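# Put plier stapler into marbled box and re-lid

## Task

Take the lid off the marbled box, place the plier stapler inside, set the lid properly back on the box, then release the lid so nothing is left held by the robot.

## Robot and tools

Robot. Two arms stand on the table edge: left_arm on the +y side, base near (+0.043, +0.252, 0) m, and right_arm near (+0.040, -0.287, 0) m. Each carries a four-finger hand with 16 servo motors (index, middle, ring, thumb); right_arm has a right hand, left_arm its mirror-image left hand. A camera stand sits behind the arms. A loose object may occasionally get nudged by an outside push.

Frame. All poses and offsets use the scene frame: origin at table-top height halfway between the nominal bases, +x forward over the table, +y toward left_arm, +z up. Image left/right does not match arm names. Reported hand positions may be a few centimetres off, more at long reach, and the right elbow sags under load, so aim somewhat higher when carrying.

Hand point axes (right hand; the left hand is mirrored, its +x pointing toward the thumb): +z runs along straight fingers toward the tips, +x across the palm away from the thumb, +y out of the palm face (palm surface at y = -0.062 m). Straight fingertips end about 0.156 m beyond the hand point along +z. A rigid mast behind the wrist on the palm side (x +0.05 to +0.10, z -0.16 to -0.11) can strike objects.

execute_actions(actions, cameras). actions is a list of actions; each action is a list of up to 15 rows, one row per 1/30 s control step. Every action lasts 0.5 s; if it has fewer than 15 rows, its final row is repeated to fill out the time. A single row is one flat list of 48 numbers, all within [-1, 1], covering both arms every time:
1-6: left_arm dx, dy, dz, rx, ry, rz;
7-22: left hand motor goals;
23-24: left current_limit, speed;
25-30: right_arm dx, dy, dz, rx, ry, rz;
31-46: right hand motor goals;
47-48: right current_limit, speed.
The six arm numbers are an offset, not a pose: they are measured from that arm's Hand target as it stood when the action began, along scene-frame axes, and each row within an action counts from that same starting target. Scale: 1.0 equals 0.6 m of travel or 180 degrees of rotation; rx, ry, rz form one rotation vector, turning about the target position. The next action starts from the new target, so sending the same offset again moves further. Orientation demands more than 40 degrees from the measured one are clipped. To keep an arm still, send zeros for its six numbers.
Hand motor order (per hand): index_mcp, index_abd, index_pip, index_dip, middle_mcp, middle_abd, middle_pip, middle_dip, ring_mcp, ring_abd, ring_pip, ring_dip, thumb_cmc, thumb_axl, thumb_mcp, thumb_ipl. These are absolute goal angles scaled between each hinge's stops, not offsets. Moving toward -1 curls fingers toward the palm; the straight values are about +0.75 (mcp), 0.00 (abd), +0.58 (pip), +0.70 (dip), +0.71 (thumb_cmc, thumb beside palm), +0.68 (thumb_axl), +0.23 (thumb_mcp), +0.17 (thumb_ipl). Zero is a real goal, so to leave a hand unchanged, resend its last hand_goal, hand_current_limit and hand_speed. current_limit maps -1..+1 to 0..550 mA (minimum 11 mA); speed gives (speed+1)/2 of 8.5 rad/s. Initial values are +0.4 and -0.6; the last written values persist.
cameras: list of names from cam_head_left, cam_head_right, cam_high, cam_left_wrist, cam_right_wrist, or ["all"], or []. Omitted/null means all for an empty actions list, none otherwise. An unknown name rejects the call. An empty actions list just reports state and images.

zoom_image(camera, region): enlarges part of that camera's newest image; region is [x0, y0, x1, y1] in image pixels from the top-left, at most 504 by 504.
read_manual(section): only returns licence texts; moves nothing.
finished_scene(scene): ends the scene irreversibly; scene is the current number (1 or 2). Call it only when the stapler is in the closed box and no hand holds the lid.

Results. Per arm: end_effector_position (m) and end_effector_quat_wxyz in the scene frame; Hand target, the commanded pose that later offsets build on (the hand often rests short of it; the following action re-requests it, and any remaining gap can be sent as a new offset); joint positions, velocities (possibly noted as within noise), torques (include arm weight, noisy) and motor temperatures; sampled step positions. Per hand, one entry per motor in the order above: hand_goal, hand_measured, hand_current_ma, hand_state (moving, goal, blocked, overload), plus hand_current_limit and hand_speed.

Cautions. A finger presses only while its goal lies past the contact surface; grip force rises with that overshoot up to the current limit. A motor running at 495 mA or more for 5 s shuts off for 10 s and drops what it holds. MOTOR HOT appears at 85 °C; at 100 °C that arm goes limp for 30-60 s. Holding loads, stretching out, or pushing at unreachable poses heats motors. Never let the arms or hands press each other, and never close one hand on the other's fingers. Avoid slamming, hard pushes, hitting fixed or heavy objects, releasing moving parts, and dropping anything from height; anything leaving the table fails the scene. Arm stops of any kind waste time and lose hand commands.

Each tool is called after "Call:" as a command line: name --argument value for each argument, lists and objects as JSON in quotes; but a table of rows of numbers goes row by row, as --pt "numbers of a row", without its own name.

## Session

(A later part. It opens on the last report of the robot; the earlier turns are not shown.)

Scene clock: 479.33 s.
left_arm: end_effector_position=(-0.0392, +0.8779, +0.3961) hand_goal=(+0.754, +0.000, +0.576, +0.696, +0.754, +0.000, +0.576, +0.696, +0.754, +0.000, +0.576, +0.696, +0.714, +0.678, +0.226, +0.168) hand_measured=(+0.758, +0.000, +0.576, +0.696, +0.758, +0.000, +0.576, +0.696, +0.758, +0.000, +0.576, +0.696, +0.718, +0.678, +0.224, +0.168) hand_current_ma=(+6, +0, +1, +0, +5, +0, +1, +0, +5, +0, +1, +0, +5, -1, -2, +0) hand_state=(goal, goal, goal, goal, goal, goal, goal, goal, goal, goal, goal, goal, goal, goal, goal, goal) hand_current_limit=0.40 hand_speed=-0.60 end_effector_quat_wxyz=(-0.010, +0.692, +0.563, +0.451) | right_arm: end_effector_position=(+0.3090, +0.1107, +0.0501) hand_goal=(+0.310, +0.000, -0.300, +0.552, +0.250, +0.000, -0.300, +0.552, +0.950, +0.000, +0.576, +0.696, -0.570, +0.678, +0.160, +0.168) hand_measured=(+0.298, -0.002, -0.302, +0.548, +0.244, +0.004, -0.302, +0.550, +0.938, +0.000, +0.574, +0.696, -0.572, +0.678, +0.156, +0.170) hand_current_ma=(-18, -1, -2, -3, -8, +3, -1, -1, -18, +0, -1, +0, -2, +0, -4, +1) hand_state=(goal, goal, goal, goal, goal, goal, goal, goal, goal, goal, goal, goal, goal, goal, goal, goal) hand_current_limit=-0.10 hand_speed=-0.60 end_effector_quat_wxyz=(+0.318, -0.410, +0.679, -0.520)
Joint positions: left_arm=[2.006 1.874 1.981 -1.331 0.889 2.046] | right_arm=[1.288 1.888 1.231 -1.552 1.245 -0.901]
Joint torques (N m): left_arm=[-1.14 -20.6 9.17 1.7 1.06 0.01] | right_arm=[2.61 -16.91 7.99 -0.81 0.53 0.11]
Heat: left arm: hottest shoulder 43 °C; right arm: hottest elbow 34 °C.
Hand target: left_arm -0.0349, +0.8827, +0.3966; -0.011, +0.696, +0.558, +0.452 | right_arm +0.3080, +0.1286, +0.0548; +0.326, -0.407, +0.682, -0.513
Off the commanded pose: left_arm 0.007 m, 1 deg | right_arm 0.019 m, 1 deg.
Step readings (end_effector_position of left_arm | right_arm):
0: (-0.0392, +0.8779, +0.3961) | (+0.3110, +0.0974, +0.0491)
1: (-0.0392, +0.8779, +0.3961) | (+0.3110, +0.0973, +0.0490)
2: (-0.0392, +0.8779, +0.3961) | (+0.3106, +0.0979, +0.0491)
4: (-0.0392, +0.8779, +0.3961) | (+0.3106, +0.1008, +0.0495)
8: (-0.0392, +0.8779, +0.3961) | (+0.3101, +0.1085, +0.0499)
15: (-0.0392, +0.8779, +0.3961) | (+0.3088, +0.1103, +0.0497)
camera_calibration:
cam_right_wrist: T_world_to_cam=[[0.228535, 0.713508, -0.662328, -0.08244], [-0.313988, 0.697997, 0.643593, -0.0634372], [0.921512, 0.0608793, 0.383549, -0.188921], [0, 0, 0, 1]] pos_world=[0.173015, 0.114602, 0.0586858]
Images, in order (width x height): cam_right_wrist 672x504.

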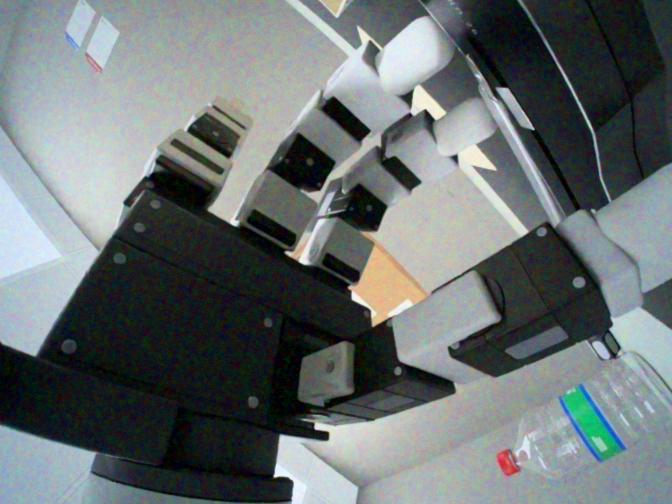

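Call:
execute_actions --actions '[[[0,0,0,0,0,0,0.754,0,0.576,0.696,0.754,0,0.576,0.696,0.754,0,0.576,0.696,0.714,0.678,0.226,0.168,0.4,-0.6,0,0,0,0,0,0,0.2,0,-0.29,0.552,0.14,0,-0.29,0.552,0.95,0,0.576,0.696,-0.57,0.678,0.03,0.168,-0.1,-0.75]],[[0,0,0,0,0,0,0.754,0,0.576,0.696,0.754,0,0.576,0.696,0.754,0,0.576,0.696,0.714,0.678,0.226,0.168,0.4,-0.6,0,0,0,0,0,0,0.12,0,-0.30,0.54,0.06,0,-0.30,0.54,0.95,0,0.576,0.696,-0.57,0.678,-0.05,0.16,0.2,-0.85]]]' --cameras '["cam_right_wrist"]'

Call:
zoom_image --camera "cam_right_wrist" --region '[340, 0, 672, 250]'

Scene clock: 481.67 s.
left_arm: end_effector_position=(-0.0392, +0.8779, +0.3961) hand_goal=(+0.754, +0.000, +0.576, +0.696, +0.754, +0.000, +0.576, +0.696, +0.754, +0.000, +0.576, +0.696, +0.714, +0.678, +0.226, +0.168) hand_measured=(+0.758, +0.000, +0.576, +0.696, +0.758, +0.000, +0.576, +0.696, +0.758, +0.000, +0.576, +0.696, +0.718, +0.678, +0.224, +0.168) hand_current_ma=(+6, +0, +1, +0, +5, +0, +1, +0, +5, +0, +1, +0, +5, -1, -2, +0) hand_state=(goal, goal, goal, goal, goal, goal, goal, goal, goal, goal, goal, goal, goal, goal, goal, goal) hand_current_limit=0.40 hand_speed=-0.60 end_effector_quat_wxyz=(-0.010, +0.692, +0.563, +0.451) | right_arm: end_effector_position=(+0.3090, +0.1103, +0.0503) hand_goal=(+0.120, +0.000, -0.300, +0.540, +0.060, +0.000, -0.300, +0.540, +0.950, +0.000, +0.576, +0.696, -0.570, +0.678, -0.050, +0.160) hand_measured=(+0.194, -0.002, -0.278, +0.552, +0.138, +0.004, -0.274, +0.554, +0.938, +0.000, +0.574, +0.696, -0.568, +0.678, +0.064, +0.186) hand_current_ma=(+227, -1, +42, +16, +243, +2, +48, +21, -18, +0, -1, +0, +1, +0, +330, +78) hand_state=(blocked, goal, blocked, goal, blocked, goal, blocked, goal, goal, goal, goal, goal, goal, goal, blocked, blocked) hand_current_limit=0.20 hand_speed=-0.85 end_effector_quat_wxyz=(+0.318, -0.409, +0.679, -0.520)
Joint positions: left_arm=[2.006 1.874 1.981 -1.331 0.889 2.046] | right_arm=[1.288 1.888 1.231 -1.556 1.245 -0.897]
Joint torques (N m): left_arm=[-1.2 -20.6 9.18 1.69 1.06 0.01] | right_arm=[2.67 -16.85 8.03 -0.77 0.53 0.1]
Heat: left arm: hottest shoulder 43 °C; right arm: hottest elbow 34 °C.
Hand target: left_arm -0.0349, +0.8827, +0.3966; -0.011, +0.696, +0.558, +0.452 | right_arm +0.3080, +0.1286, +0.0549; +0.326, -0.407, +0.682, -0.513
Off the commanded pose: left_arm 0.007 m, 1 deg | right_arm 0.019 m, 1 deg.
Step readings (end_effector_position of left_arm | right_arm):
0: (-0.0392, +0.8779, +0.3961) | (+0.3091, +0.1107, +0.0501)
1: (-0.0392, +0.8779, +0.3961) | (+0.3091, +0.1107, +0.0501)
2: (-0.0392, +0.8779, +0.3961) | (+0.3091, +0.1107, +0.0501)
4: (-0.0392, +0.8779, +0.3961) | (+0.3091, +0.1107, +0.0501)
8: (-0.0392, +0.8779, +0.3961) | (+0.3090, +0.1105, +0.0502)
15: (-0.0392, +0.8779, +0.3961) | (+0.3091, +0.1105, +0.0502)
16: (-0.0392, +0.8779, +0.3961) | (+0.3091, +0.1105, +0.0502)
17: (-0.0392, +0.8779, +0.3961) | (+0.3091, +0.1105, +0.0502)
19: (-0.0392, +0.8779, +0.3961) | (+0.3091, +0.1105, +0.0502)
23: (-0.0392, +0.8779, +0.3961) | (+0.3090, +0.1103, +0.0503)
30: (-0.0392, +0.8779, +0.3961) | (+0.3090, +0.1103, +0.0503)
camera_calibration:
cam_right_wrist: T_world_to_cam=[[0.229825, 0.713232, -0.662179, -0.0823622], [-0.313824, 0.698359, 0.64328, -0.0634775], [0.921246, 0.0599656, 0.38433, -0.188881], [0, 0, 0, 1]] pos_world=[0.173014, 0.1144, 0.0588877]
Images, in order (width x height): cam_right_wrist 672x504.

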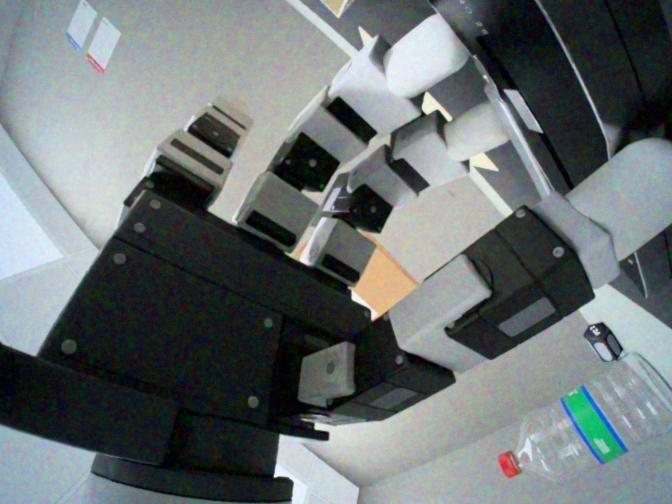

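Scaled by 1.518 from the camera's 672x504 image, which has a finer 960x720 frame.

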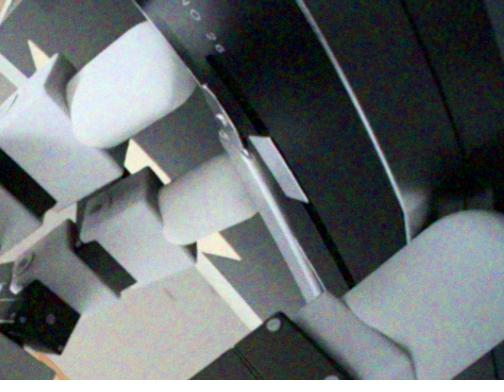

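Call:
execute_actions --actions '[[[0,0,0,0,0,0,0.754,0,0.576,0.696,0.754,0,0.576,0.696,0.754,0,0.576,0.696,0.714,0.678,0.226,0.168,0.4,-0.6,0,0,0,0,0,0,0.04,0,-0.31,0.53,0.0,0,-0.30,0.53,0.95,0,0.576,0.696,-0.57,0.678,-0.14,0.13,0.72,-0.85]],[[0,0,0,0,0,0,0.754,0,0.576,0.696,0.754,0,0.576,0.696,0.754,0,0.576,0.696,0.714,0.678,0.226,0.168,0.4,-0.6,0,0,0.02,0,0,0,0.04,0,-0.31,0.53,0.0,0,-0.30,0.53,0.95,0,0.576,0.696,-0.57,0.678,-0.14,0.13,0.72,-0.85]]]' --cameras '["cam_right_wrist"]'

Call:
zoom_image --camera "cam_right_wrist" --region '[340, 0, 672, 250]'

Scene clock: 484.07 s.
left_arm: end_effector_position=(-0.0392, +0.8779, +0.3961) hand_goal=(+0.754, +0.000, +0.576, +0.696, +0.754, +0.000, +0.576, +0.696, +0.754, +0.000, +0.576, +0.696, +0.714, +0.678, +0.226, +0.168) hand_measured=(+0.758, +0.000, +0.576, +0.696, +0.758, +0.000, +0.576, +0.696, +0.758, +0.000, +0.576, +0.696, +0.718, +0.678, +0.224, +0.168) hand_current_ma=(+6, +0, +1, +0, +5, +0, +1, +0, +5, +0, +1, +0, +5, -1, -2, +0) hand_state=(goal, goal, goal, goal, goal, goal, goal, goal, goal, goal, goal, goal, goal, goal, goal, goal) hand_current_limit=0.40 hand_speed=-0.60 end_effector_quat_wxyz=(-0.010, +0.692, +0.563, +0.451) | right_arm: end_effector_position=(+0.3083, +0.1082, +0.0526) hand_goal=(+0.040, +0.000, -0.310, +0.530, +0.000, +0.000, -0.300, +0.530, +0.950, +0.000, +0.576, +0.696, -0.570, +0.678, -0.140, +0.130) hand_measured=(+0.174, -0.008, -0.254, +0.558, +0.092, +0.004, -0.264, +0.554, +0.938, +0.000, +0.574, +0.696, -0.542, +0.680, +0.064, +0.186) hand_current_ma=(+473, -9, +145, +59, +309, +2, +80, +45, -18, +0, -1, +0, +55, +3, +473, +219) hand_state=(blocked, goal, blocked, blocked, blocked, goal, blocked, blocked, goal, goal, goal, goal, blocked, goal, blocked, blocked) hand_current_limit=0.72 hand_speed=-0.85 end_effector_quat_wxyz=(+0.312, -0.413, +0.676, -0.525)
Joint positions: left_arm=[2.006 1.874 1.981 -1.331 0.889 2.046] | right_arm=[1.288 1.888 1.236 -1.579 1.243 -0.897]
Joint torques (N m): left_arm=[-1.2 -20.66 9.18 1.7 1.07 0.01] | right_arm=[2.61 -18.61 8.27 -1.02 0.57 0.1]
Heat: left arm: hottest shoulder 43 °C; right arm: hottest elbow 34 °C.
Hand target: left_arm -0.0349, +0.8827, +0.3966; -0.011, +0.696, +0.558, +0.452 | right_arm +0.3080, +0.1286, +0.0669; +0.326, -0.407, +0.682, -0.513
Off the commanded pose: left_arm 0.007 m, 1 deg | right_arm 0.025 m, 2 deg.
Step readings (end_effector_position of left_arm | right_arm):
0: (-0.0392, +0.8779, +0.3961) | (+0.3090, +0.1103, +0.0503)
1: (-0.0392, +0.8779, +0.3961) | (+0.3090, +0.1103, +0.0503)
2: (-0.0392, +0.8779, +0.3961) | (+0.3090, +0.1103, +0.0503)
4: (-0.0392, +0.8779, +0.3961) | (+0.3090, +0.1102, +0.0504)
8: (-0.0392, +0.8779, +0.3961) | (+0.3090, +0.1102, +0.0504)
15: (-0.0392, +0.8779, +0.3961) | (+0.3090, +0.1102, +0.0504)
16: (-0.0392, +0.8779, +0.3961) | (+0.3090, +0.1102, +0.0504)
17: (-0.0392, +0.8779, +0.3961) | (+0.3090, +0.1102, +0.0507)
19: (-0.0392, +0.8779, +0.3961) | (+0.3088, +0.1099, +0.0512)
23: (-0.0392, +0.8779, +0.3961) | (+0.3085, +0.1090, +0.0520)
30: (-0.0392, +0.8779, +0.3961) | (+0.3083, +0.1082, +0.0524)
camera_calibration:
cam_right_wrist: T_world_to_cam=[[0.226384, 0.702006, -0.675232, -0.0762376], [-0.309308, 0.70916, 0.633578, -0.0656921], [0.923623, 0.0654228, 0.377679, -0.189889], [0, 0, 0, 1]] pos_world=[0.172326, 0.112529, 0.0618602]
Images, in order (width x height): cam_right_wrist 672x504.

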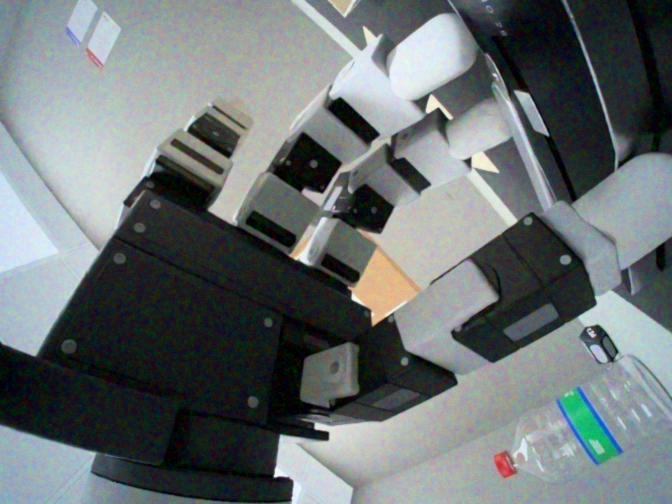

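Scaled by 1.518 from the camera's 672x504 image, which has a finer 960x720 frame.

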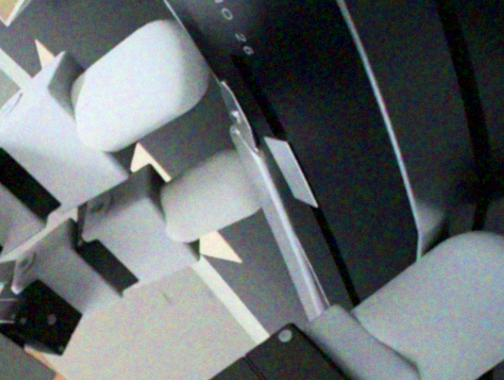

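Call:
execute_actions --actions '[[[0,0,0,0,0,0,0.754,0,0.576,0.696,0.754,0,0.576,0.696,0.754,0,0.576,0.696,0.714,0.678,0.226,0.168,0.4,-0.6,0,0,0.03,0,0,0,0.04,0,-0.31,0.53,-0.06,0,-0.30,0.53,0.95,0,0.576,0.696,-0.57,0.678,-0.14,0.13,0.72,-0.85]]]' --cameras '["cam_right_wrist"]'

Call:
zoom_image --camera "cam_right_wrist" --region '[340, 0, 672, 250]'

Scene clock: 485.97 s.
left_arm: end_effector_position=(-0.0392, +0.8779, +0.3961) hand_goal=(+0.754, +0.000, +0.576, +0.696, +0.754, +0.000, +0.576, +0.696, +0.754, +0.000, +0.576, +0.696, +0.714, +0.678, +0.226, +0.168) hand_measured=(+0.758, +0.000, +0.576, +0.696, +0.758, +0.000, +0.576, +0.696, +0.758, +0.000, +0.576, +0.696, +0.718, +0.678, +0.224, +0.168) hand_current_ma=(+6, +0, +1, +0, +5, +0, +1, +0, +5, +0, +1, +0, +5, -1, -2, +0) hand_state=(goal, goal, goal, goal, goal, goal, goal, goal, goal, goal, goal, goal, goal, goal, goal, goal) hand_current_limit=0.40 hand_speed=-0.60 end_effector_quat_wxyz=(-0.010, +0.692, +0.563, +0.451) | right_arm: end_effector_position=(+0.3072, +0.1087, +0.0623) hand_goal=(+0.040, +0.000, -0.310, +0.530, -0.060, +0.000, -0.300, +0.530, +0.950, +0.000, +0.576, +0.696, -0.570, +0.678, -0.140, +0.130) hand_measured=(+0.040, +0.002, -0.304, +0.534, -0.060, +0.002, -0.294, +0.534, +0.938, +0.000, +0.574, +0.696, -0.572, +0.676, -0.130, +0.134) hand_current_ma=(+0, +1, +8, +3, +1, +1, +6, +3, -18, +0, -1, +0, -2, -1, +20, +6) hand_state=(goal, goal, goal, goal, goal, goal, goal, goal, goal, goal, goal, goal, goal, goal, goal, goal) hand_current_limit=0.72 hand_speed=-0.85 end_effector_quat_wxyz=(+0.305, -0.419, +0.671, -0.531)
Joint positions: left_arm=[2.006 1.874 1.981 -1.331 0.889 2.046] | right_arm=[1.29 1.883 1.257 -1.628 1.241 -0.897]
Joint torques (N m): left_arm=[-1.26 -20.6 9.2 1.7 1.07 0.01] | right_arm=[2.26 -20.6 7.97 -0.77 0.59 0.1]
Heat: left arm: hottest shoulder 43 °C; right arm: hottest elbow 34 °C.
Hand target: left_arm -0.0349, +0.8827, +0.3966; -0.011, +0.696, +0.558, +0.452 | right_arm +0.3079, +0.1286, +0.0847; +0.326, -0.407, +0.682, -0.513
Off the commanded pose: left_arm 0.007 m, 1 deg | right_arm 0.030 m, 4 deg.
Step readings (end_effector_position of left_arm | right_arm):
0: (-0.0392, +0.8779, +0.3961) | (+0.3083, +0.1082, +0.0526)
1: (-0.0392, +0.8779, +0.3961) | (+0.3082, +0.1081, +0.0526)
2: (-0.0392, +0.8779, +0.3961) | (+0.3082, +0.1079, +0.0530)
4: (-0.0392, +0.8779, +0.3961) | (+0.3082, +0.1078, +0.0550)
8: (-0.0392, +0.8779, +0.3961) | (+0.3082, +0.1083, +0.0582)
15: (-0.0392, +0.8779, +0.3961) | (+0.3081, +0.1077, +0.0604)
camera_calibration:
cam_right_wrist: T_world_to_cam=[[0.220269, 0.68696, -0.692508, -0.065241], [-0.305468, 0.722814, 0.619862, -0.0744495], [0.926375, 0.0750021, 0.369058, -0.193885], [0, 0, 0, 1]] pos_world=[0.171239, 0.113173, 0.0725233]
Images, in order (width x height): cam_right_wrist 672x504.

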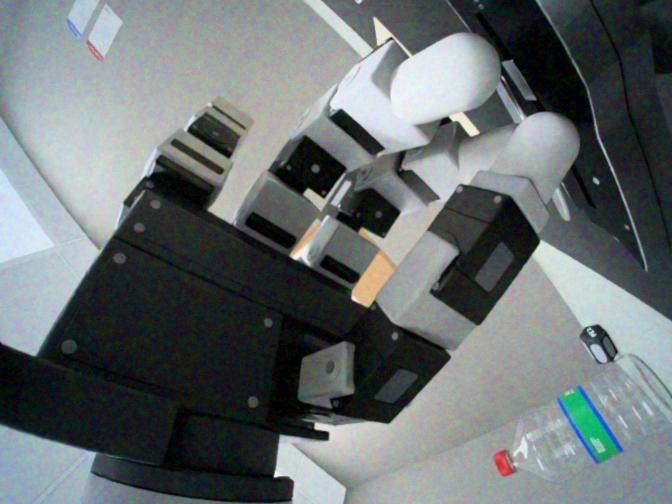

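Scaled by 1.518 from the camera's 672x504 image, which has a finer 960x720 frame.

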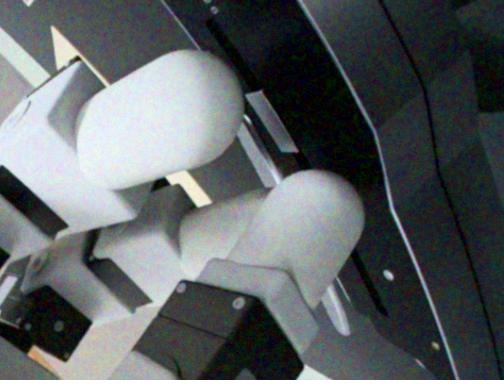

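Call:
execute_actions --actions '[[[0,0,0,0,0,0,0.754,0,0.576,0.696,0.754,0,0.576,0.696,0.754,0,0.576,0.696,0.714,0.678,0.226,0.168,0.4,-0.6,0,0,0.02,0,0,0,0.4,0,-0.3,0.552,0.4,0,-0.3,0.552,0.95,0,0.576,0.696,-0.57,0.678,0.25,0.168,0.2,-0.6]],[[0,0,0,0,0,0,0.754,0,0.576,0.696,0.754,0,0.576,0.696,0.754,0,0.576,0.696,0.714,0.678,0.226,0.168,0.4,-0.6,0,-0.25,0.05,0,0,0,0.45,0,-0.27,0.55,0.45,0,-0.27,0.55,0.95,0,0.576,0.696,-0.57,0.678,0.3,0.168,0.2,-0.7]]]' --cameras '["cam_high"]'

Call:
zoom_image --camera "cam_high" --region '[460, 130, 540, 210]'

Call:
zoom_image --camera "cam_high" --region '[380, 110, 500, 210]'

Scene clock: 506.67 s.
left_arm: end_effector_position=(-0.0392, +0.8779, +0.3961) hand_goal=(+0.754, +0.000, +0.576, +0.696, +0.754, +0.000, +0.576, +0.696, +0.754, +0.000, +0.576, +0.696, +0.714, +0.678, +0.226, +0.168) hand_measured=(+0.758, +0.000, +0.576, +0.696, +0.758, +0.000, +0.576, +0.696, +0.758, +0.000, +0.576, +0.696, +0.718, +0.678, +0.224, +0.168) hand_current_ma=(+6, +0, +1, +0, +5, +0, +1, +0, +5, +0, +1, +0, +5, -1, -2, +0) hand_state=(goal, goal, goal, goal, goal, goal, goal, goal, goal, goal, goal, goal, goal, goal, goal, goal) hand_current_limit=0.40 hand_speed=-0.60 end_effector_quat_wxyz=(-0.010, +0.692, +0.563, +0.451) | right_arm: end_effector_position=(+0.3041, -0.0173, +0.1230) hand_goal=(+0.450, +0.000, -0.270, +0.550, +0.450, +0.000, -0.270, +0.550, +0.950, +0.000, +0.576, +0.696, -0.570, +0.678, +0.300, +0.168) hand_measured=(+0.438, +0.002, -0.272, +0.550, +0.436, +0.002, -0.272, +0.550, +0.938, +0.000, +0.574, +0.696, -0.570, +0.676, +0.296, +0.166) hand_current_ma=(-21, +1, -2, +0, -23, +1, -2, +0, -18, +0, -1, +0, +0, -1, -6, -3) hand_state=(goal, goal, goal, goal, goal, goal, goal, goal, goal, goal, goal, goal, goal, goal, goal, goal) hand_current_limit=0.20 hand_speed=-0.70 end_effector_quat_wxyz=(+0.324, -0.406, +0.676, -0.523)
Joint positions: left_arm=[2.006 1.874 1.981 -1.331 0.889 2.046] | right_arm=[1.203 1.447 0.898 -1.432 1.302 -1.133]
Joint torques (N m): left_arm=[-1.2 -20.66 9.18 1.68 1.06 0.01] | right_arm=[0.21 -12.98 5.42 0.32 0.83 -0.08]
Heat: left arm: hottest shoulder 44 °C; right arm: hottest shoulder 34 °C.
Hand target: left_arm -0.0349, +0.8827, +0.3966; -0.011, +0.696, +0.558, +0.452 | right_arm +0.3079, -0.0214, +0.1268; +0.326, -0.407, +0.682, -0.513
Off the commanded pose: left_arm 0.007 m, 1 deg | right_arm 0.007 m, 1 deg.
Step readings (end_effector_position of left_arm | right_arm):
0: (-0.0392, +0.8779, +0.3961) | (+0.3072, +0.1087, +0.0623)
1: (-0.0392, +0.8779, +0.3961) | (+0.3072, +0.1087, +0.0623)
2: (-0.0392, +0.8779, +0.3961) | (+0.3071, +0.1086, +0.0624)
4: (-0.0392, +0.8779, +0.3961) | (+0.3070, +0.1080, +0.0632)
8: (-0.0392, +0.8779, +0.3961) | (+0.3070, +0.1081, +0.0669)
15: (-0.0392, +0.8779, +0.3961) | (+0.3074, +0.1096, +0.0722)
16: (-0.0392, +0.8779, +0.3961) | (+0.3074, +0.1095, +0.0727)
17: (-0.0392, +0.8779, +0.3961) | (+0.3080, +0.1066, +0.0729)
19: (-0.0392, +0.8779, +0.3961) | (+0.3053, +0.0819, +0.0742)
23: (-0.0392, +0.8779, +0.3961) | (+0.3013, +0.0119, +0.0878)
30: (-0.0392, +0.8779, +0.3961) | (+0.3074, -0.0138, +0.1245)
Images, in order (width x height): cam_high 896x504.

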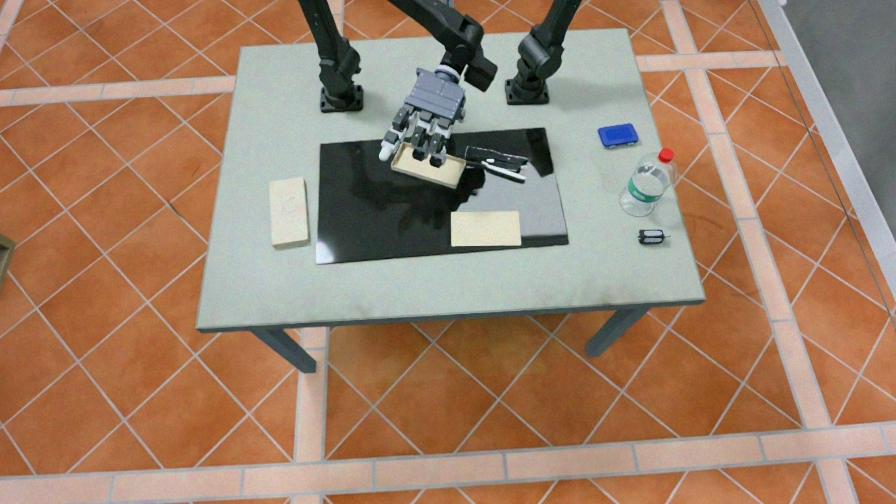

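Scaled by 6.300 from the camera's 896x504 image, which has a finer 1280x720 frame.

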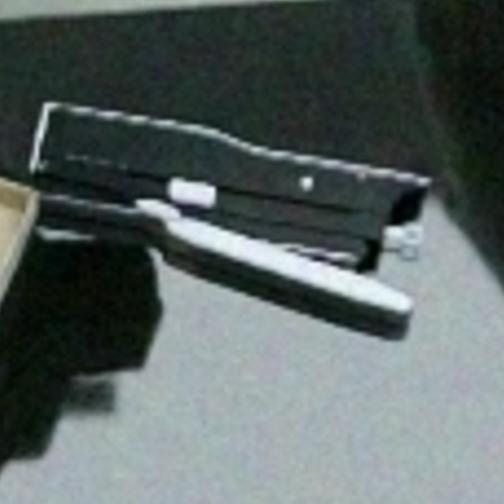

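Scaled by 4.200 from the camera's 896x504 image, which has a finer 1280x720 frame.

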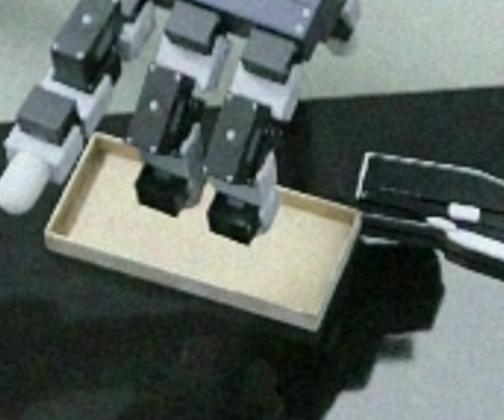

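Call:
execute_actions --actions '[[[0,0,0,0,0,0,0.754,0,0.576,0.696,0.754,0,0.576,0.696,0.754,0,0.576,0.696,0.714,0.678,0.226,0.168,0.4,-0.6,0.016,0.21,-0.03,0,0,0.02,0.45,0,-0.3,0.552,0.42,0,-0.3,0.552,0.95,0,0.576,0.696,-0.57,0.678,0.25,0.168,0.2,-0.6]],[[0,0,0,0,0,0,0.754,0,0.576,0.696,0.754,0,0.576,0.696,0.754,0,0.576,0.696,0.714,0.678,0.226,0.168,0.4,-0.6,0,0,-0.08,0,0,0,0.42,0,-0.3,0.552,0.4,0,-0.3,0.552,0.95,0,0.576,0.696,-0.57,0.678,0.2,0.168,0.2,-0.6]]]' --cameras '["cam_right_wrist"]'

Call:
zoom_image --camera "cam_right_wrist" --region '[340, 0, 672, 250]'

Scene clock: 511.83 s.
left_arm: end_effector_position=(-0.0392, +0.8779, +0.3961) hand_goal=(+0.754, +0.000, +0.576, +0.696, +0.754, +0.000, +0.576, +0.696, +0.754, +0.000, +0.576, +0.696, +0.714, +0.678, +0.226, +0.168) hand_measured=(+0.758, +0.000, +0.576, +0.696, +0.758, +0.000, +0.576, +0.696, +0.758, +0.000, +0.576, +0.696, +0.718, +0.678, +0.224, +0.168) hand_current_ma=(+6, +0, +1, +0, +5, +0, +1, +0, +5, +0, +1, +0, +5, -1, -2, +0) hand_state=(goal, goal, goal, goal, goal, goal, goal, goal, goal, goal, goal, goal, goal, goal, goal, goal) hand_current_limit=0.40 hand_speed=-0.60 end_effector_quat_wxyz=(-0.010, +0.692, +0.563, +0.451) | right_arm: end_effector_position=(+0.3142, +0.0995, +0.0588) hand_goal=(+0.420, +0.000, -0.300, +0.552, +0.400, +0.000, -0.300, +0.552, +0.950, +0.000, +0.576, +0.696, -0.570, +0.678, +0.200, +0.168) hand_measured=(+0.416, +0.002, -0.296, +0.550, +0.396, +0.002, -0.298, +0.550, +0.938, +0.000, +0.574, +0.696, -0.570, +0.676, +0.202, +0.166) hand_current_ma=(-4, +1, +3, -2, -4, +1, +2, -2, -18, +0, -1, +0, -1, -1, +1, -3) hand_state=(goal, goal, goal, goal, goal, goal, goal, goal, goal, goal, goal, goal, goal, goal, goal, goal) hand_current_limit=0.20 hand_speed=-0.60 end_effector_quat_wxyz=(+0.339, -0.432, +0.665, -0.506)
Joint positions: left_arm=[2.006 1.874 1.981 -1.331 0.889 2.046] | right_arm=[1.27 1.779 1.123 -1.293 1.29 -1.165]
Joint torques (N m): left_arm=[-1.26 -20.54 9.17 1.7 1.07 0.01] | right_arm=[1.08 -16.73 6.15 0.43 0.74 -0.03]
Heat: left arm: hottest shoulder 44 °C; right arm: hottest shoulder 34 °C.
Hand target: left_arm -0.0349, +0.8827, +0.3966; -0.011, +0.696, +0.558, +0.452 | right_arm +0.3176, +0.1046, +0.0608; +0.342, -0.428, +0.669, -0.503
Off the commanded pose: left_arm 0.007 m, 1 deg | right_arm 0.006 m, 1 deg.
Step readings (end_effector_position of left_arm | right_arm):
0: (-0.0392, +0.8779, +0.3961) | (+0.3041, -0.0174, +0.1230)
1: (-0.0392, +0.8779, +0.3961) | (+0.3041, -0.0174, +0.1230)
2: (-0.0392, +0.8779, +0.3961) | (+0.3042, -0.0154, +0.1225)
4: (-0.0392, +0.8779, +0.3961) | (+0.3054, -0.0019, +0.1199)
8: (-0.0392, +0.8779, +0.3961) | (+0.3086, +0.0565, +0.1108)
15: (-0.0392, +0.8779, +0.3961) | (+0.3096, +0.0845, +0.0958)
16: (-0.0392, +0.8779, +0.3961) | (+0.3097, +0.0849, +0.0953)
17: (-0.0392, +0.8779, +0.3961) | (+0.3101, +0.0860, +0.0946)
19: (-0.0392, +0.8779, +0.3961) | (+0.3113, +0.0900, +0.0902)
23: (-0.0392, +0.8779, +0.3961) | (+0.3132, +0.0963, +0.0718)
30: (-0.0392, +0.8779, +0.3961) | (+0.3141, +0.0990, +0.0588)
camera_calibration:
cam_right_wrist: T_world_to_cam=[[0.178223, 0.733416, -0.656001, -0.0564937], [-0.36588, 0.668267, 0.647727, -0.0406356], [0.913438, 0.124578, 0.387443, -0.20039], [0, 0, 0, 1]] pos_world=[0.178244, 0.093553, 0.0669005]
Images, in order (width x height): cam_right_wrist 672x504.

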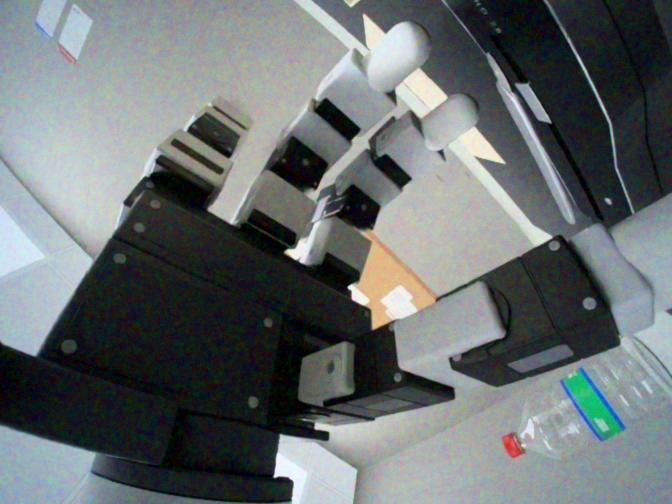

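Scaled by 1.518 from the camera's 672x504 image, which has a finer 960x720 frame.

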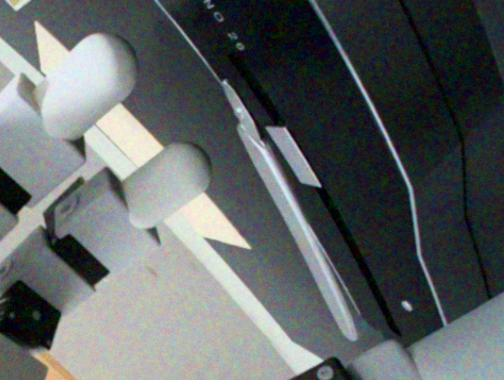

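Call:
execute_actions --actions '[[[0,0,0,0,0,0,0.754,0,0.576,0.696,0.754,0,0.576,0.696,0.754,0,0.576,0.696,0.714,0.678,0.226,0.168,0.4,-0.6,0,0.003,-0.014,0,0,0,0.35,0,-0.3,0.552,0.3,0,-0.3,0.552,0.95,0,0.576,0.696,-0.57,0.678,0.15,0.168,0.0,-0.6]],[[0,0,0,0,0,0,0.754,0,0.576,0.696,0.754,0,0.576,0.696,0.754,0,0.576,0.696,0.714,0.678,0.226,0.168,0.4,-0.6,0,0,0,0,0,0,0.2,0,-0.3,0.552,0.14,0,-0.3,0.552,0.95,0,0.576,0.696,-0.57,0.678,0.02,0.168,-0.2,-0.75]],[[0,0,0,0,0,0,0.754,0,0.576,0.696,0.754,0,0.576,0.696,0.754,0,0.576,0.696,0.714,0.678,0.226,0.168,0.4,-0.6,0,0,0,0,0,0,0.15,0,-0.3,0.54,0.08,0,-0.3,0.54,0.95,0,0.576,0.696,-0.57,0.678,-0.03,0.16,0,-0.85]]]' --cameras '["cam_right_wrist"]'

Call:
zoom_image --camera "cam_right_wrist" --region '[340, 0, 672, 250]'

Scene clock: 514.83 s.
left_arm: end_effector_position=(-0.0392, +0.8779, +0.3961) hand_goal=(+0.754, +0.000, +0.576, +0.696, +0.754, +0.000, +0.576, +0.696, +0.754, +0.000, +0.576, +0.696, +0.714, +0.678, +0.226, +0.168) hand_measured=(+0.758, +0.000, +0.576, +0.696, +0.758, +0.000, +0.576, +0.696, +0.758, +0.000, +0.576, +0.696, +0.718, +0.678, +0.224, +0.168) hand_current_ma=(+6, +0, +1, +0, +5, +0, +1, +0, +5, +0, +1, +0, +5, -1, -2, +0) hand_state=(goal, goal, goal, goal, goal, goal, goal, goal, goal, goal, goal, goal, goal, goal, goal, goal) hand_current_limit=0.40 hand_speed=-0.60 end_effector_quat_wxyz=(-0.010, +0.692, +0.563, +0.451) | right_arm: end_effector_position=(+0.3155, +0.1021, +0.0561) hand_goal=(+0.150, +0.000, -0.300, +0.540, +0.080, +0.000, -0.300, +0.540, +0.950, +0.000, +0.576, +0.696, -0.570, +0.678, -0.030, +0.160) hand_measured=(+0.208, -0.004, -0.282, +0.554, +0.152, +0.002, -0.286, +0.554, +0.938, +0.000, +0.574, +0.696, -0.566, +0.678, +0.038, +0.182) hand_current_ma=(+162, -4, +31, +22, +221, +1, +22, +21, -18, +0, -1, +0, +5, -1, +271, +63) hand_state=(blocked, goal, goal, goal, blocked, goal, goal, goal, goal, goal, goal, goal, goal, goal, blocked, blocked) hand_current_limit=0.00 hand_speed=-0.85 end_effector_quat_wxyz=(+0.343, -0.429, +0.666, -0.504)
Joint positions: left_arm=[2.006 1.874 1.981 -1.331 0.889 2.046] | right_arm=[1.27 1.785 1.123 -1.276 1.293 -1.165]
Joint torques (N m): left_arm=[-1.2 -20.6 9.2 1.7 1.06 0.01] | right_arm=[1.26 -15.74 6.06 0.39 0.6 0.01]
Heat: left arm: hottest shoulder 44 °C; right arm: hottest shoulder 34 °C.
Hand target: left_arm -0.0349, +0.8827, +0.3966; -0.011, +0.696, +0.558, +0.452 | right_arm +0.3176, +0.1064, +0.0524; +0.342, -0.428, +0.669, -0.503
Off the commanded pose: left_arm 0.007 m, 1 deg | right_arm 0.006 m, 0 deg.
Step readings (end_effector_position of left_arm | right_arm):
0: (-0.0392, +0.8779, +0.3961) | (+0.3143, +0.0996, +0.0588)
1: (-0.0392, +0.8779, +0.3961) | (+0.3143, +0.0996, +0.0588)
2: (-0.0392, +0.8779, +0.3961) | (+0.3143, +0.0999, +0.0587)
4: (-0.0392, +0.8779, +0.3961) | (+0.3146, +0.1008, +0.0586)
8: (-0.0392, +0.8779, +0.3961) | (+0.3150, +0.1019, +0.0577)
15: (-0.0392, +0.8779, +0.3961) | (+0.3150, +0.1021, +0.0557)
16: (-0.0392, +0.8779, +0.3961) | (+0.3150, +0.1021, +0.0557)
17: (-0.0392, +0.8779, +0.3961) | (+0.3150, +0.1021, +0.0557)
19: (-0.0392, +0.8779, +0.3961) | (+0.3150, +0.1021, +0.0557)
23: (-0.0392, +0.8779, +0.3961) | (+0.3154, +0.1020, +0.0559)
30: (-0.0392, +0.8779, +0.3961) | (+0.3154, +0.1021, +0.0560)
31: (-0.0392, +0.8779, +0.3961) | (+0.3154, +0.1021, +0.0560)
32: (-0.0392, +0.8779, +0.3961) | (+0.3155, +0.1021, +0.0560)
34: (-0.0392, +0.8779, +0.3961) | (+0.3155, +0.1021, +0.0560)
38: (-0.0392, +0.8779, +0.3961) | (+0.3155, +0.1021, +0.0561)
45: (-0.0392, +0.8779, +0.3961) | (+0.3155, +0.1021, +0.0561)
camera_calibration:
cam_right_wrist: T_world_to_cam=[[0.181239, 0.739249, -0.648586, -0.0623264], [-0.369756, 0.66234, 0.651602, -0.0384848], [0.911281, 0.121723, 0.393383, -0.200232], [0, 0, 0, 1]] pos_world=[0.179534, 0.0959376, 0.0634207]
Images, in order (width x height): cam_right_wrist 672x504.

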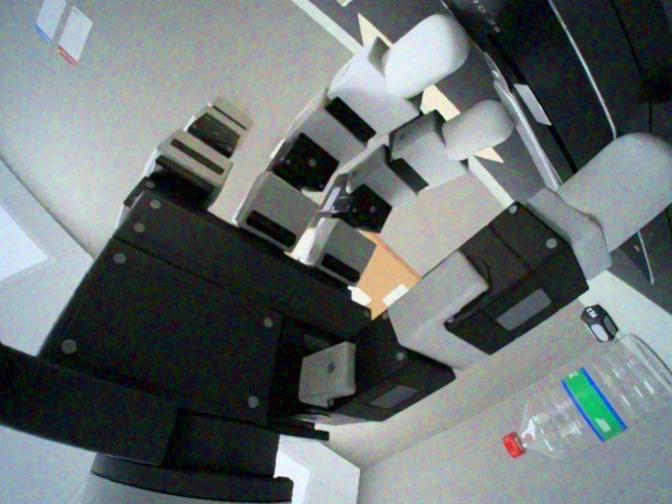

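Scaled by 1.518 from the camera's 672x504 image, which has a finer 960x720 frame.

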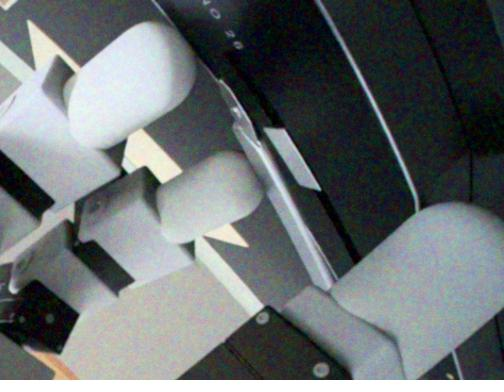

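Call:
execute_actions --actions '[[[0,0,0,0,0,0,0.754,0,0.576,0.696,0.754,0,0.576,0.696,0.754,0,0.576,0.696,0.714,0.678,0.226,0.168,0.4,-0.6,0.06,0.01,0,0,0,-0.016,0.15,0,-0.3,0.54,0.08,0,-0.3,0.54,0.95,0,0.576,0.696,-0.57,0.678,-0.03,0.16,0,-0.85]],[[0,0,0,0,0,0,0.754,0,0.576,0.696,0.754,0,0.576,0.696,0.754,0,0.576,0.696,0.714,0.678,0.226,0.168,0.4,-0.6,0.057,0.005,0,0,0,-0.016,0.15,0,-0.3,0.54,0.08,0,-0.3,0.54,0.95,0,0.576,0.696,-0.57,0.678,-0.03,0.16,0,-0.85]]]' --cameras '["cam_right_wrist","cam_high"]'

Call:
zoom_image --camera "cam_right_wrist" --region '[340, 0, 672, 250]'

Call:
zoom_image --camera "cam_high" --region '[440, 120, 560, 220]'

Scene clock: 517.57 s.
left_arm: end_effector_position=(-0.0392, +0.8779, +0.3961) hand_goal=(+0.754, +0.000, +0.576, +0.696, +0.754, +0.000, +0.576, +0.696, +0.754, +0.000, +0.576, +0.696, +0.714, +0.678, +0.226, +0.168) hand_measured=(+0.758, +0.000, +0.576, +0.696, +0.758, +0.000, +0.576, +0.696, +0.758, +0.000, +0.576, +0.696, +0.718, +0.678, +0.224, +0.168) hand_current_ma=(+6, +0, +1, +0, +5, +0, +1, +0, +5, +0, +1, +0, +5, -1, -2, +0) hand_state=(goal, goal, goal, goal, goal, goal, goal, goal, goal, goal, goal, goal, goal, goal, goal, goal) hand_current_limit=0.40 hand_speed=-0.60 end_effector_quat_wxyz=(-0.010, +0.692, +0.563, +0.451) | right_arm: end_effector_position=(+0.3763, +0.1049, +0.0567) hand_goal=(+0.150, +0.000, -0.300, +0.540, +0.080, +0.000, -0.300, +0.540, +0.950, +0.000, +0.576, +0.696, -0.570, +0.678, -0.030, +0.160) hand_measured=(+0.192, -0.010, -0.278, +0.552, +0.080, +0.000, -0.294, +0.542, +0.938, +0.000, +0.574, +0.696, -0.568, +0.678, +0.040, +0.198) hand_current_ma=(+106, -11, +40, +18, +0, +0, +5, +2, -18, +0, -1, +0, +2, -1, +275, +130) hand_state=(blocked, goal, blocked, goal, goal, goal, goal, goal, goal, goal, goal, goal, goal, goal, blocked, blocked) hand_current_limit=0.00 hand_speed=-0.85 end_effector_quat_wxyz=(+0.316, -0.400, +0.684, -0.521)
Joint positions: left_arm=[2.006 1.874 1.981 -1.331 0.889 2.046] | right_arm=[1.151 1.851 1.232 -1.238 1.3 -1.258]
Joint torques (N m): left_arm=[-1.26 -20.6 9.2 1.73 1.06 0.01] | right_arm=[0.32 -15.74 8.24 0.64 0.69 -0.05]
Heat: left arm: hottest shoulder 44 °C; right arm: hottest shoulder 34 °C.
Hand target: left_arm -0.0349, +0.8827, +0.3966; -0.011, +0.696, +0.558, +0.452 | right_arm +0.3877, +0.1154, +0.0524; +0.316, -0.394, +0.689, -0.519
Off the commanded pose: left_arm 0.007 m, 1 deg | right_arm 0.016 m, 1 deg.
Step readings (end_effector_position of left_arm | right_arm):
0: (-0.0392, +0.8779, +0.3961) | (+0.3155, +0.1021, +0.0561)
1: (-0.0392, +0.8779, +0.3961) | (+0.3156, +0.1021, +0.0561)
2: (-0.0392, +0.8779, +0.3961) | (+0.3166, +0.1013, +0.0561)
4: (-0.0392, +0.8779, +0.3961) | (+0.3198, +0.1015, +0.0563)
8: (-0.0392, +0.8779, +0.3961) | (+0.3322, +0.1028, +0.0564)
15: (-0.0392, +0.8779, +0.3961) | (+0.3426, +0.1019, +0.0563)
16: (-0.0392, +0.8779, +0.3961) | (+0.3429, +0.1019, +0.0565)
17: (-0.0392, +0.8779, +0.3961) | (+0.3441, +0.1023, +0.0565)
19: (-0.0392, +0.8779, +0.3961) | (+0.3483, +0.1041, +0.0567)
23: (-0.0392, +0.8779, +0.3961) | (+0.3658, +0.1061, +0.0566)
30: (-0.0392, +0.8779, +0.3961) | (+0.3762, +0.1049, +0.0567)
camera_calibration:
cam_right_wrist: T_world_to_cam=[[0.246363, 0.715013, -0.654265, -0.096616], [-0.304007, 0.698013, 0.64835, -0.0466146], [0.920264, 0.039172, 0.389334, -0.250675], [0, 0, 0, 1]] pos_world=[0.240319, 0.111439, 0.0646064]
Images, in order (width x height): cam_high 896x504, cam_right_wrist 672x504.

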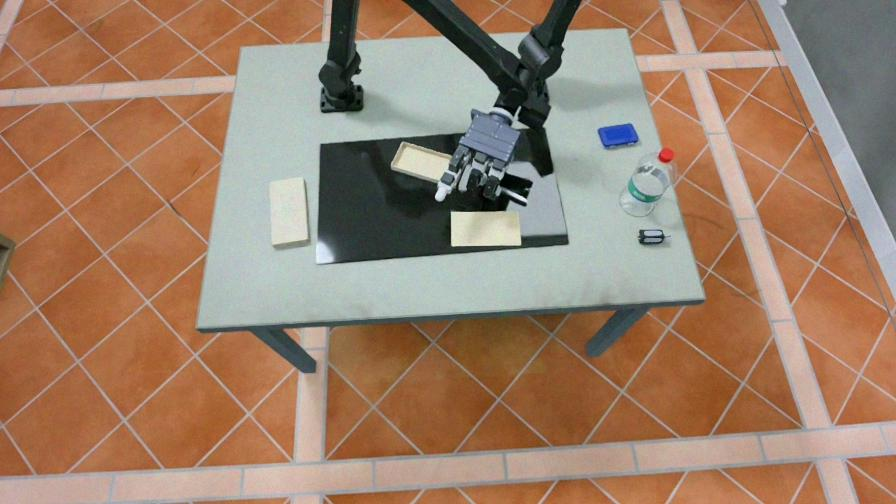

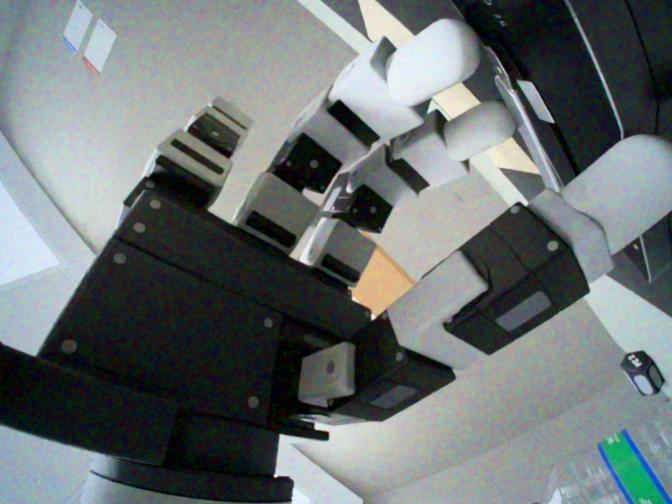

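Scaled by 1.518 from the camera's 672x504 image, which has a finer 960x720 frame.

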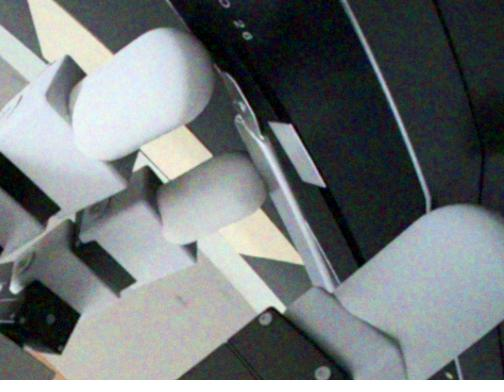

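Scaled by 4.200 from the camera's 896x504 image, which has a finer 1280x720 frame.

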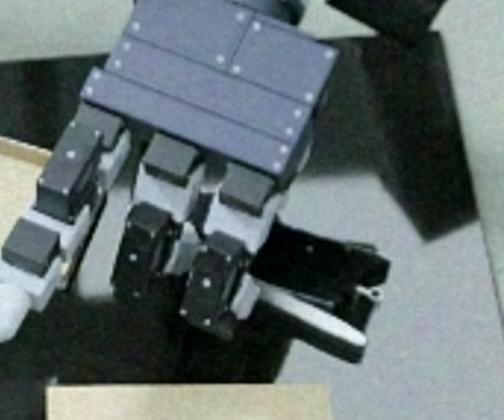

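Call:
execute_actions --actions '[[[0,0,0,0,0,0,0.754,0,0.576,0.696,0.754,0,0.576,0.696,0.754,0,0.576,0.696,0.714,0.678,0.226,0.168,0.4,-0.6,0,0,0,0,0,0,0.4,0,-0.3,0.552,0.35,0,-0.3,0.552,0.95,0,0.576,0.696,-0.57,0.678,0.2,0.168,0.2,-0.7]],[[0,0,0,0,0,0,0.754,0,0.576,0.696,0.754,0,0.576,0.696,0.754,0,0.576,0.696,0.714,0.678,0.226,0.168,0.4,-0.6,0,0,0.1,0,0,0,0.45,0,-0.27,0.55,0.45,0,-0.27,0.55,0.95,0,0.576,0.696,-0.57,0.678,0.3,0.168,0.2,-0.7]],[[0,0,0,0,0,0,0.754,0,0.576,0.696,0.754,0,0.576,0.696,0.754,0,0.576,0.696,0.714,0.678,0.226,0.168,0.4,-0.6,-0.03,-0.3,0.02,0,0,0,0.45,0,-0.27,0.55,0.45,0,-0.27,0.55,0.95,0,0.576,0.696,-0.57,0.678,0.3,0.168,0.2,-0.7]]]' --cameras '["cam_high"]'

Call:
zoom_image --camera "cam_high" --region '[380, 120, 540, 220]'

Call:
zoom_image --camera "cam_high" --region '[460, 140, 540, 220]'

Scene clock: 521.37 s.
left_arm: end_effector_position=(-0.0392, +0.8779, +0.3961) hand_goal=(+0.754, +0.000, +0.576, +0.696, +0.754, +0.000, +0.576, +0.696, +0.754, +0.000, +0.576, +0.696, +0.714, +0.678, +0.226, +0.168) hand_measured=(+0.758, +0.000, +0.576, +0.696, +0.758, +0.000, +0.576, +0.696, +0.758, +0.000, +0.576, +0.696, +0.718, +0.678, +0.224, +0.168) hand_current_ma=(+6, +0, +1, +0, +5, +0, +1, +0, +5, +0, +1, +0, +5, -1, -2, +0) hand_state=(goal, goal, goal, goal, goal, goal, goal, goal, goal, goal, goal, goal, goal, goal, goal, goal) hand_current_limit=0.40 hand_speed=-0.60 end_effector_quat_wxyz=(-0.010, +0.692, +0.563, +0.451) | right_arm: end_effector_position=(+0.3666, -0.0601, +0.1214) hand_goal=(+0.450, +0.000, -0.270, +0.550, +0.450, +0.000, -0.270, +0.550, +0.950, +0.000, +0.576, +0.696, -0.570, +0.678, +0.300, +0.168) hand_measured=(+0.436, +0.000, -0.272, +0.552, +0.436, +0.000, -0.272, +0.550, +0.938, +0.000, +0.574, +0.696, -0.570, +0.678, +0.296, +0.166) hand_current_ma=(-22, +0, -2, +2, -23, +0, -2, +0, -18, +0, -1, +0, +0, -1, -4, -2) hand_state=(goal, goal, goal, goal, goal, goal, goal, goal, goal, goal, goal, goal, goal, goal, goal, goal) hand_current_limit=0.20 hand_speed=-0.70 end_effector_quat_wxyz=(+0.298, -0.370, +0.687, -0.550)
Joint positions: left_arm=[2.006 1.874 1.981 -1.331 0.889 2.046] | right_arm=[0.997 1.395 0.846 -1.056 1.351 -1.533]
Joint torques (N m): left_arm=[-1.2 -20.6 9.2 1.7 1.06 0.01] | right_arm=[0.26 -12.63 5.87 0.91 0.77 -0.05]
Heat: left arm: hottest shoulder 44 °C; right arm: hottest elbow 34 °C.
Hand target: left_arm -0.0349, +0.8827, +0.3966; -0.011, +0.696, +0.558, +0.452 | right_arm +0.3697, -0.0645, +0.1245; +0.316, -0.394, +0.689, -0.519
Off the commanded pose: left_arm 0.007 m, 1 deg | right_arm 0.006 m, 5 deg.
Step readings (end_effector_position of left_arm | right_arm):
0: (-0.0392, +0.8779, +0.3961) | (+0.3763, +0.1048, +0.0567)
1: (-0.0392, +0.8779, +0.3961) | (+0.3763, +0.1048, +0.0567)
2: (-0.0392, +0.8779, +0.3961) | (+0.3763, +0.1048, +0.0567)
4: (-0.0392, +0.8779, +0.3961) | (+0.3764, +0.1052, +0.0560)
8: (-0.0392, +0.8779, +0.3961) | (+0.3767, +0.1044, +0.0504)
15: (-0.0392, +0.8779, +0.3961) | (+0.3772, +0.1043, +0.0489)
16: (-0.0392, +0.8779, +0.3961) | (+0.3771, +0.1043, +0.0488)
17: (-0.0392, +0.8779, +0.3961) | (+0.3769, +0.1039, +0.0490)
19: (-0.0392, +0.8779, +0.3961) | (+0.3757, +0.1016, +0.0512)
23: (-0.0392, +0.8779, +0.3961) | (+0.3750, +0.1002, +0.0659)
30: (-0.0392, +0.8779, +0.3961) | (+0.3773, +0.1055, +0.0908)
31: (-0.0392, +0.8779, +0.3961) | (+0.3775, +0.1050, +0.0912)
32: (-0.0392, +0.8779, +0.3961) | (+0.3781, +0.0998, +0.0909)
34: (-0.0392, +0.8779, +0.3961) | (+0.3713, +0.0669, +0.0879)
38: (-0.0392, +0.8779, +0.3961) | (+0.3621, -0.0244, +0.0878)
45: (-0.0392, +0.8779, +0.3961) | (+0.3695, -0.0584, +0.1191)
Images, in order (width x height): cam_high 896x504.

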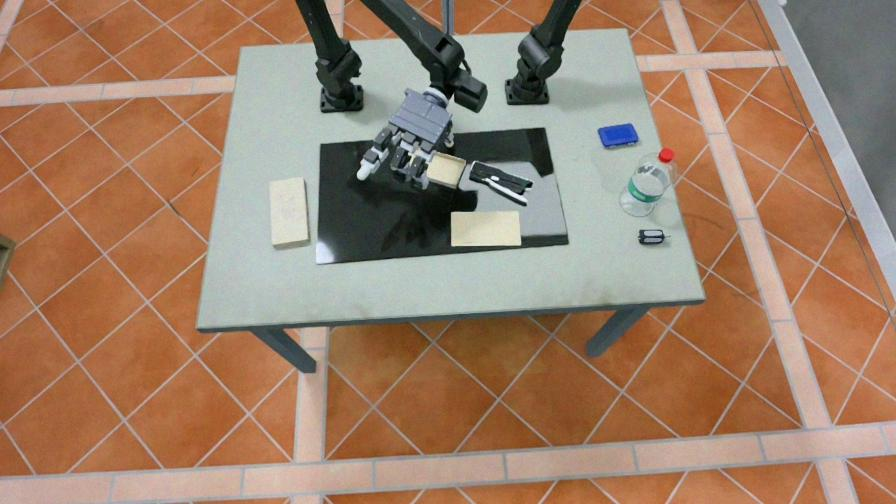

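Scaled by 3.150 from the camera's 896x504 image, which has a finer 1280x720 frame.

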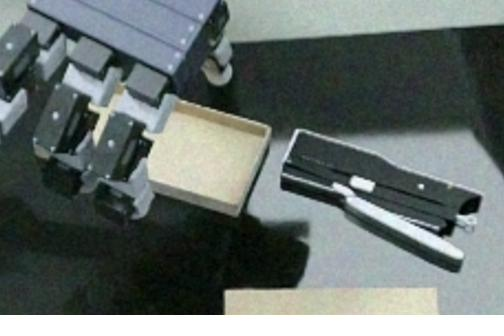

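Scaled by 6.300 from the camera's 896x504 image, which has a finer 1280x720 frame.

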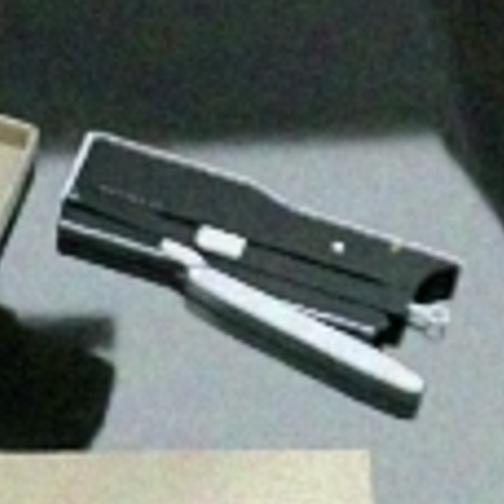

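Call:
execute_actions --actions '[[[0,0,0,0,0,0,0.754,0,0.576,0.696,0.754,0,0.576,0.696,0.754,0,0.576,0.696,0.714,0.678,0.226,0.168,0.4,-0.6,-0.043,0.225,-0.02,0,0,0,0.42,-0.12,-0.27,0.55,0.95,0,0.576,0.696,0.95,0,0.576,0.696,-0.57,0.678,0.25,0.168,0.2,-0.6]],[[0,0,0,0,0,0,0.754,0,0.576,0.696,0.754,0,0.576,0.696,0.754,0,0.576,0.696,0.714,0.678,0.226,0.168,0.4,-0.6,0,0,-0.07,0,0,0,0.42,-0.12,-0.27,0.55,0.95,0,0.576,0.696,0.95,0,0.576,0.696,-0.57,0.678,0.2,0.168,0.2,-0.6]]]' --cameras '["cam_right_wrist"]'

Call:
zoom_image --camera "cam_right_wrist" --region '[340, 0, 672, 250]'

Scene clock: 527.17 s.
left_arm: end_effector_position=(-0.0392, +0.8779, +0.3961) hand_goal=(+0.754, +0.000, +0.576, +0.696, +0.754, +0.000, +0.576, +0.696, +0.754, +0.000, +0.576, +0.696, +0.714, +0.678, +0.226, +0.168) hand_measured=(+0.758, +0.000, +0.576, +0.696, +0.758, +0.000, +0.576, +0.696, +0.758, +0.000, +0.576, +0.696, +0.718, +0.678, +0.224, +0.168) hand_current_ma=(+6, +0, +1, +0, +5, +0, +1, +0, +5, +0, +1, +0, +5, -1, -2, +0) hand_state=(goal, goal, goal, goal, goal, goal, goal, goal, goal, goal, goal, goal, goal, goal, goal, goal) hand_current_limit=0.40 hand_speed=-0.60 end_effector_quat_wxyz=(-0.010, +0.692, +0.563, +0.451) | right_arm: end_effector_position=(+0.3362, +0.0555, +0.0604) hand_goal=(+0.420, -0.120, -0.270, +0.550, +0.950, +0.000, +0.576, +0.696, +0.950, +0.000, +0.576, +0.696, -0.570, +0.678, +0.200, +0.168) hand_measured=(+0.416, -0.116, -0.272, +0.552, +0.930, +0.000, +0.568, +0.692, +0.938, +0.000, +0.574, +0.696, -0.570, +0.678, +0.202, +0.166) hand_current_ma=(-5, +3, -2, +2, -37, +0, -9, -3, -18, +0, -1, +0, +0, -1, +1, -2) hand_state=(goal, goal, goal, goal, goal, goal, goal, goal, goal, goal, goal, goal, goal, goal, goal, goal) hand_current_limit=0.20 hand_speed=-0.60 end_effector_quat_wxyz=(+0.308, -0.406, +0.681, -0.526)
Joint positions: left_arm=[2.006 1.874 1.981 -1.331 0.889 2.046] | right_arm=[1.189 1.748 1.08 -1.336 1.282 -1.129]
Joint torques (N m): left_arm=[-1.2 -20.54 9.18 1.7 1.06 0] | right_arm=[1.14 -15.68 8.2 -0.5 0.73 0.1]
Heat: left arm: hottest shoulder 44 °C; right arm: hottest elbow 34 °C.
Hand target: left_arm -0.0349, +0.8827, +0.3966; -0.011, +0.696, +0.558, +0.452 | right_arm +0.3439, +0.0704, +0.0703; +0.316, -0.394, +0.689, -0.519
Off the commanded pose: left_arm 0.007 m, 1 deg | right_arm 0.020 m, 2 deg.
Step readings (end_effector_position of left_arm | right_arm):
0: (-0.0392, +0.8779, +0.3961) | (+0.3666, -0.0601, +0.1214)
1: (-0.0392, +0.8779, +0.3961) | (+0.3663, -0.0600, +0.1210)
2: (-0.0392, +0.8779, +0.3961) | (+0.3642, -0.0572, +0.1193)
4: (-0.0392, +0.8779, +0.3961) | (+0.3554, -0.0421, +0.1143)
8: (-0.0392, +0.8779, +0.3961) | (+0.3352, +0.0178, +0.1063)
15: (-0.0392, +0.8779, +0.3961) | (+0.3318, +0.0525, +0.0995)
16: (-0.0392, +0.8779, +0.3961) | (+0.3320, +0.0525, +0.0992)
17: (-0.0392, +0.8779, +0.3961) | (+0.3325, +0.0532, +0.0979)
19: (-0.0392, +0.8779, +0.3961) | (+0.3338, +0.0552, +0.0916)
23: (-0.0392, +0.8779, +0.3961) | (+0.3349, +0.0558, +0.0713)
30: (-0.0392, +0.8779, +0.3961) | (+0.3345, +0.0526, +0.0574)
camera_calibration:
cam_right_wrist: T_world_to_cam=[[0.238647, 0.701294, -0.67174, -0.0445585], [-0.295042, 0.711388, 0.637869, -0.0298889], [0.925202, 0.0459658, 0.376682, -0.214579], [0, 0, 0, 1]] pos_world=[0.200344, 0.0623745, 0.0699613]
Images, in order (width x height): cam_right_wrist 672x504.

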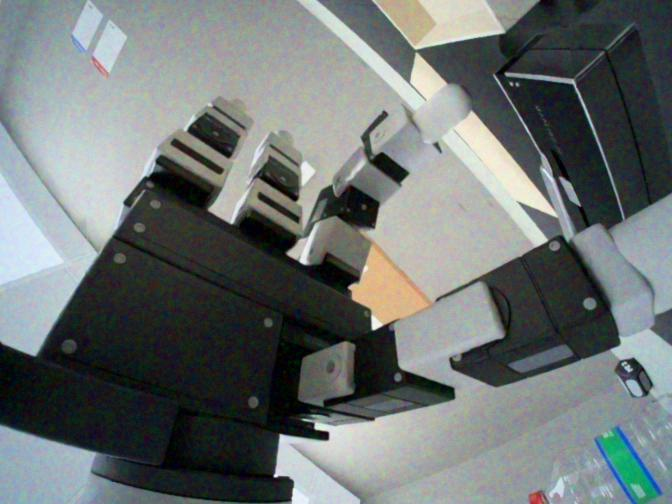

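Scaled by 1.518 from the camera's 672x504 image, which has a finer 960x720 frame.

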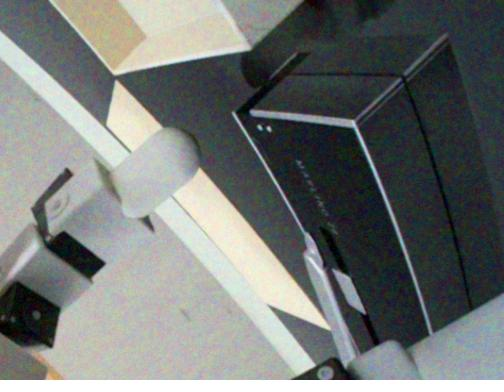

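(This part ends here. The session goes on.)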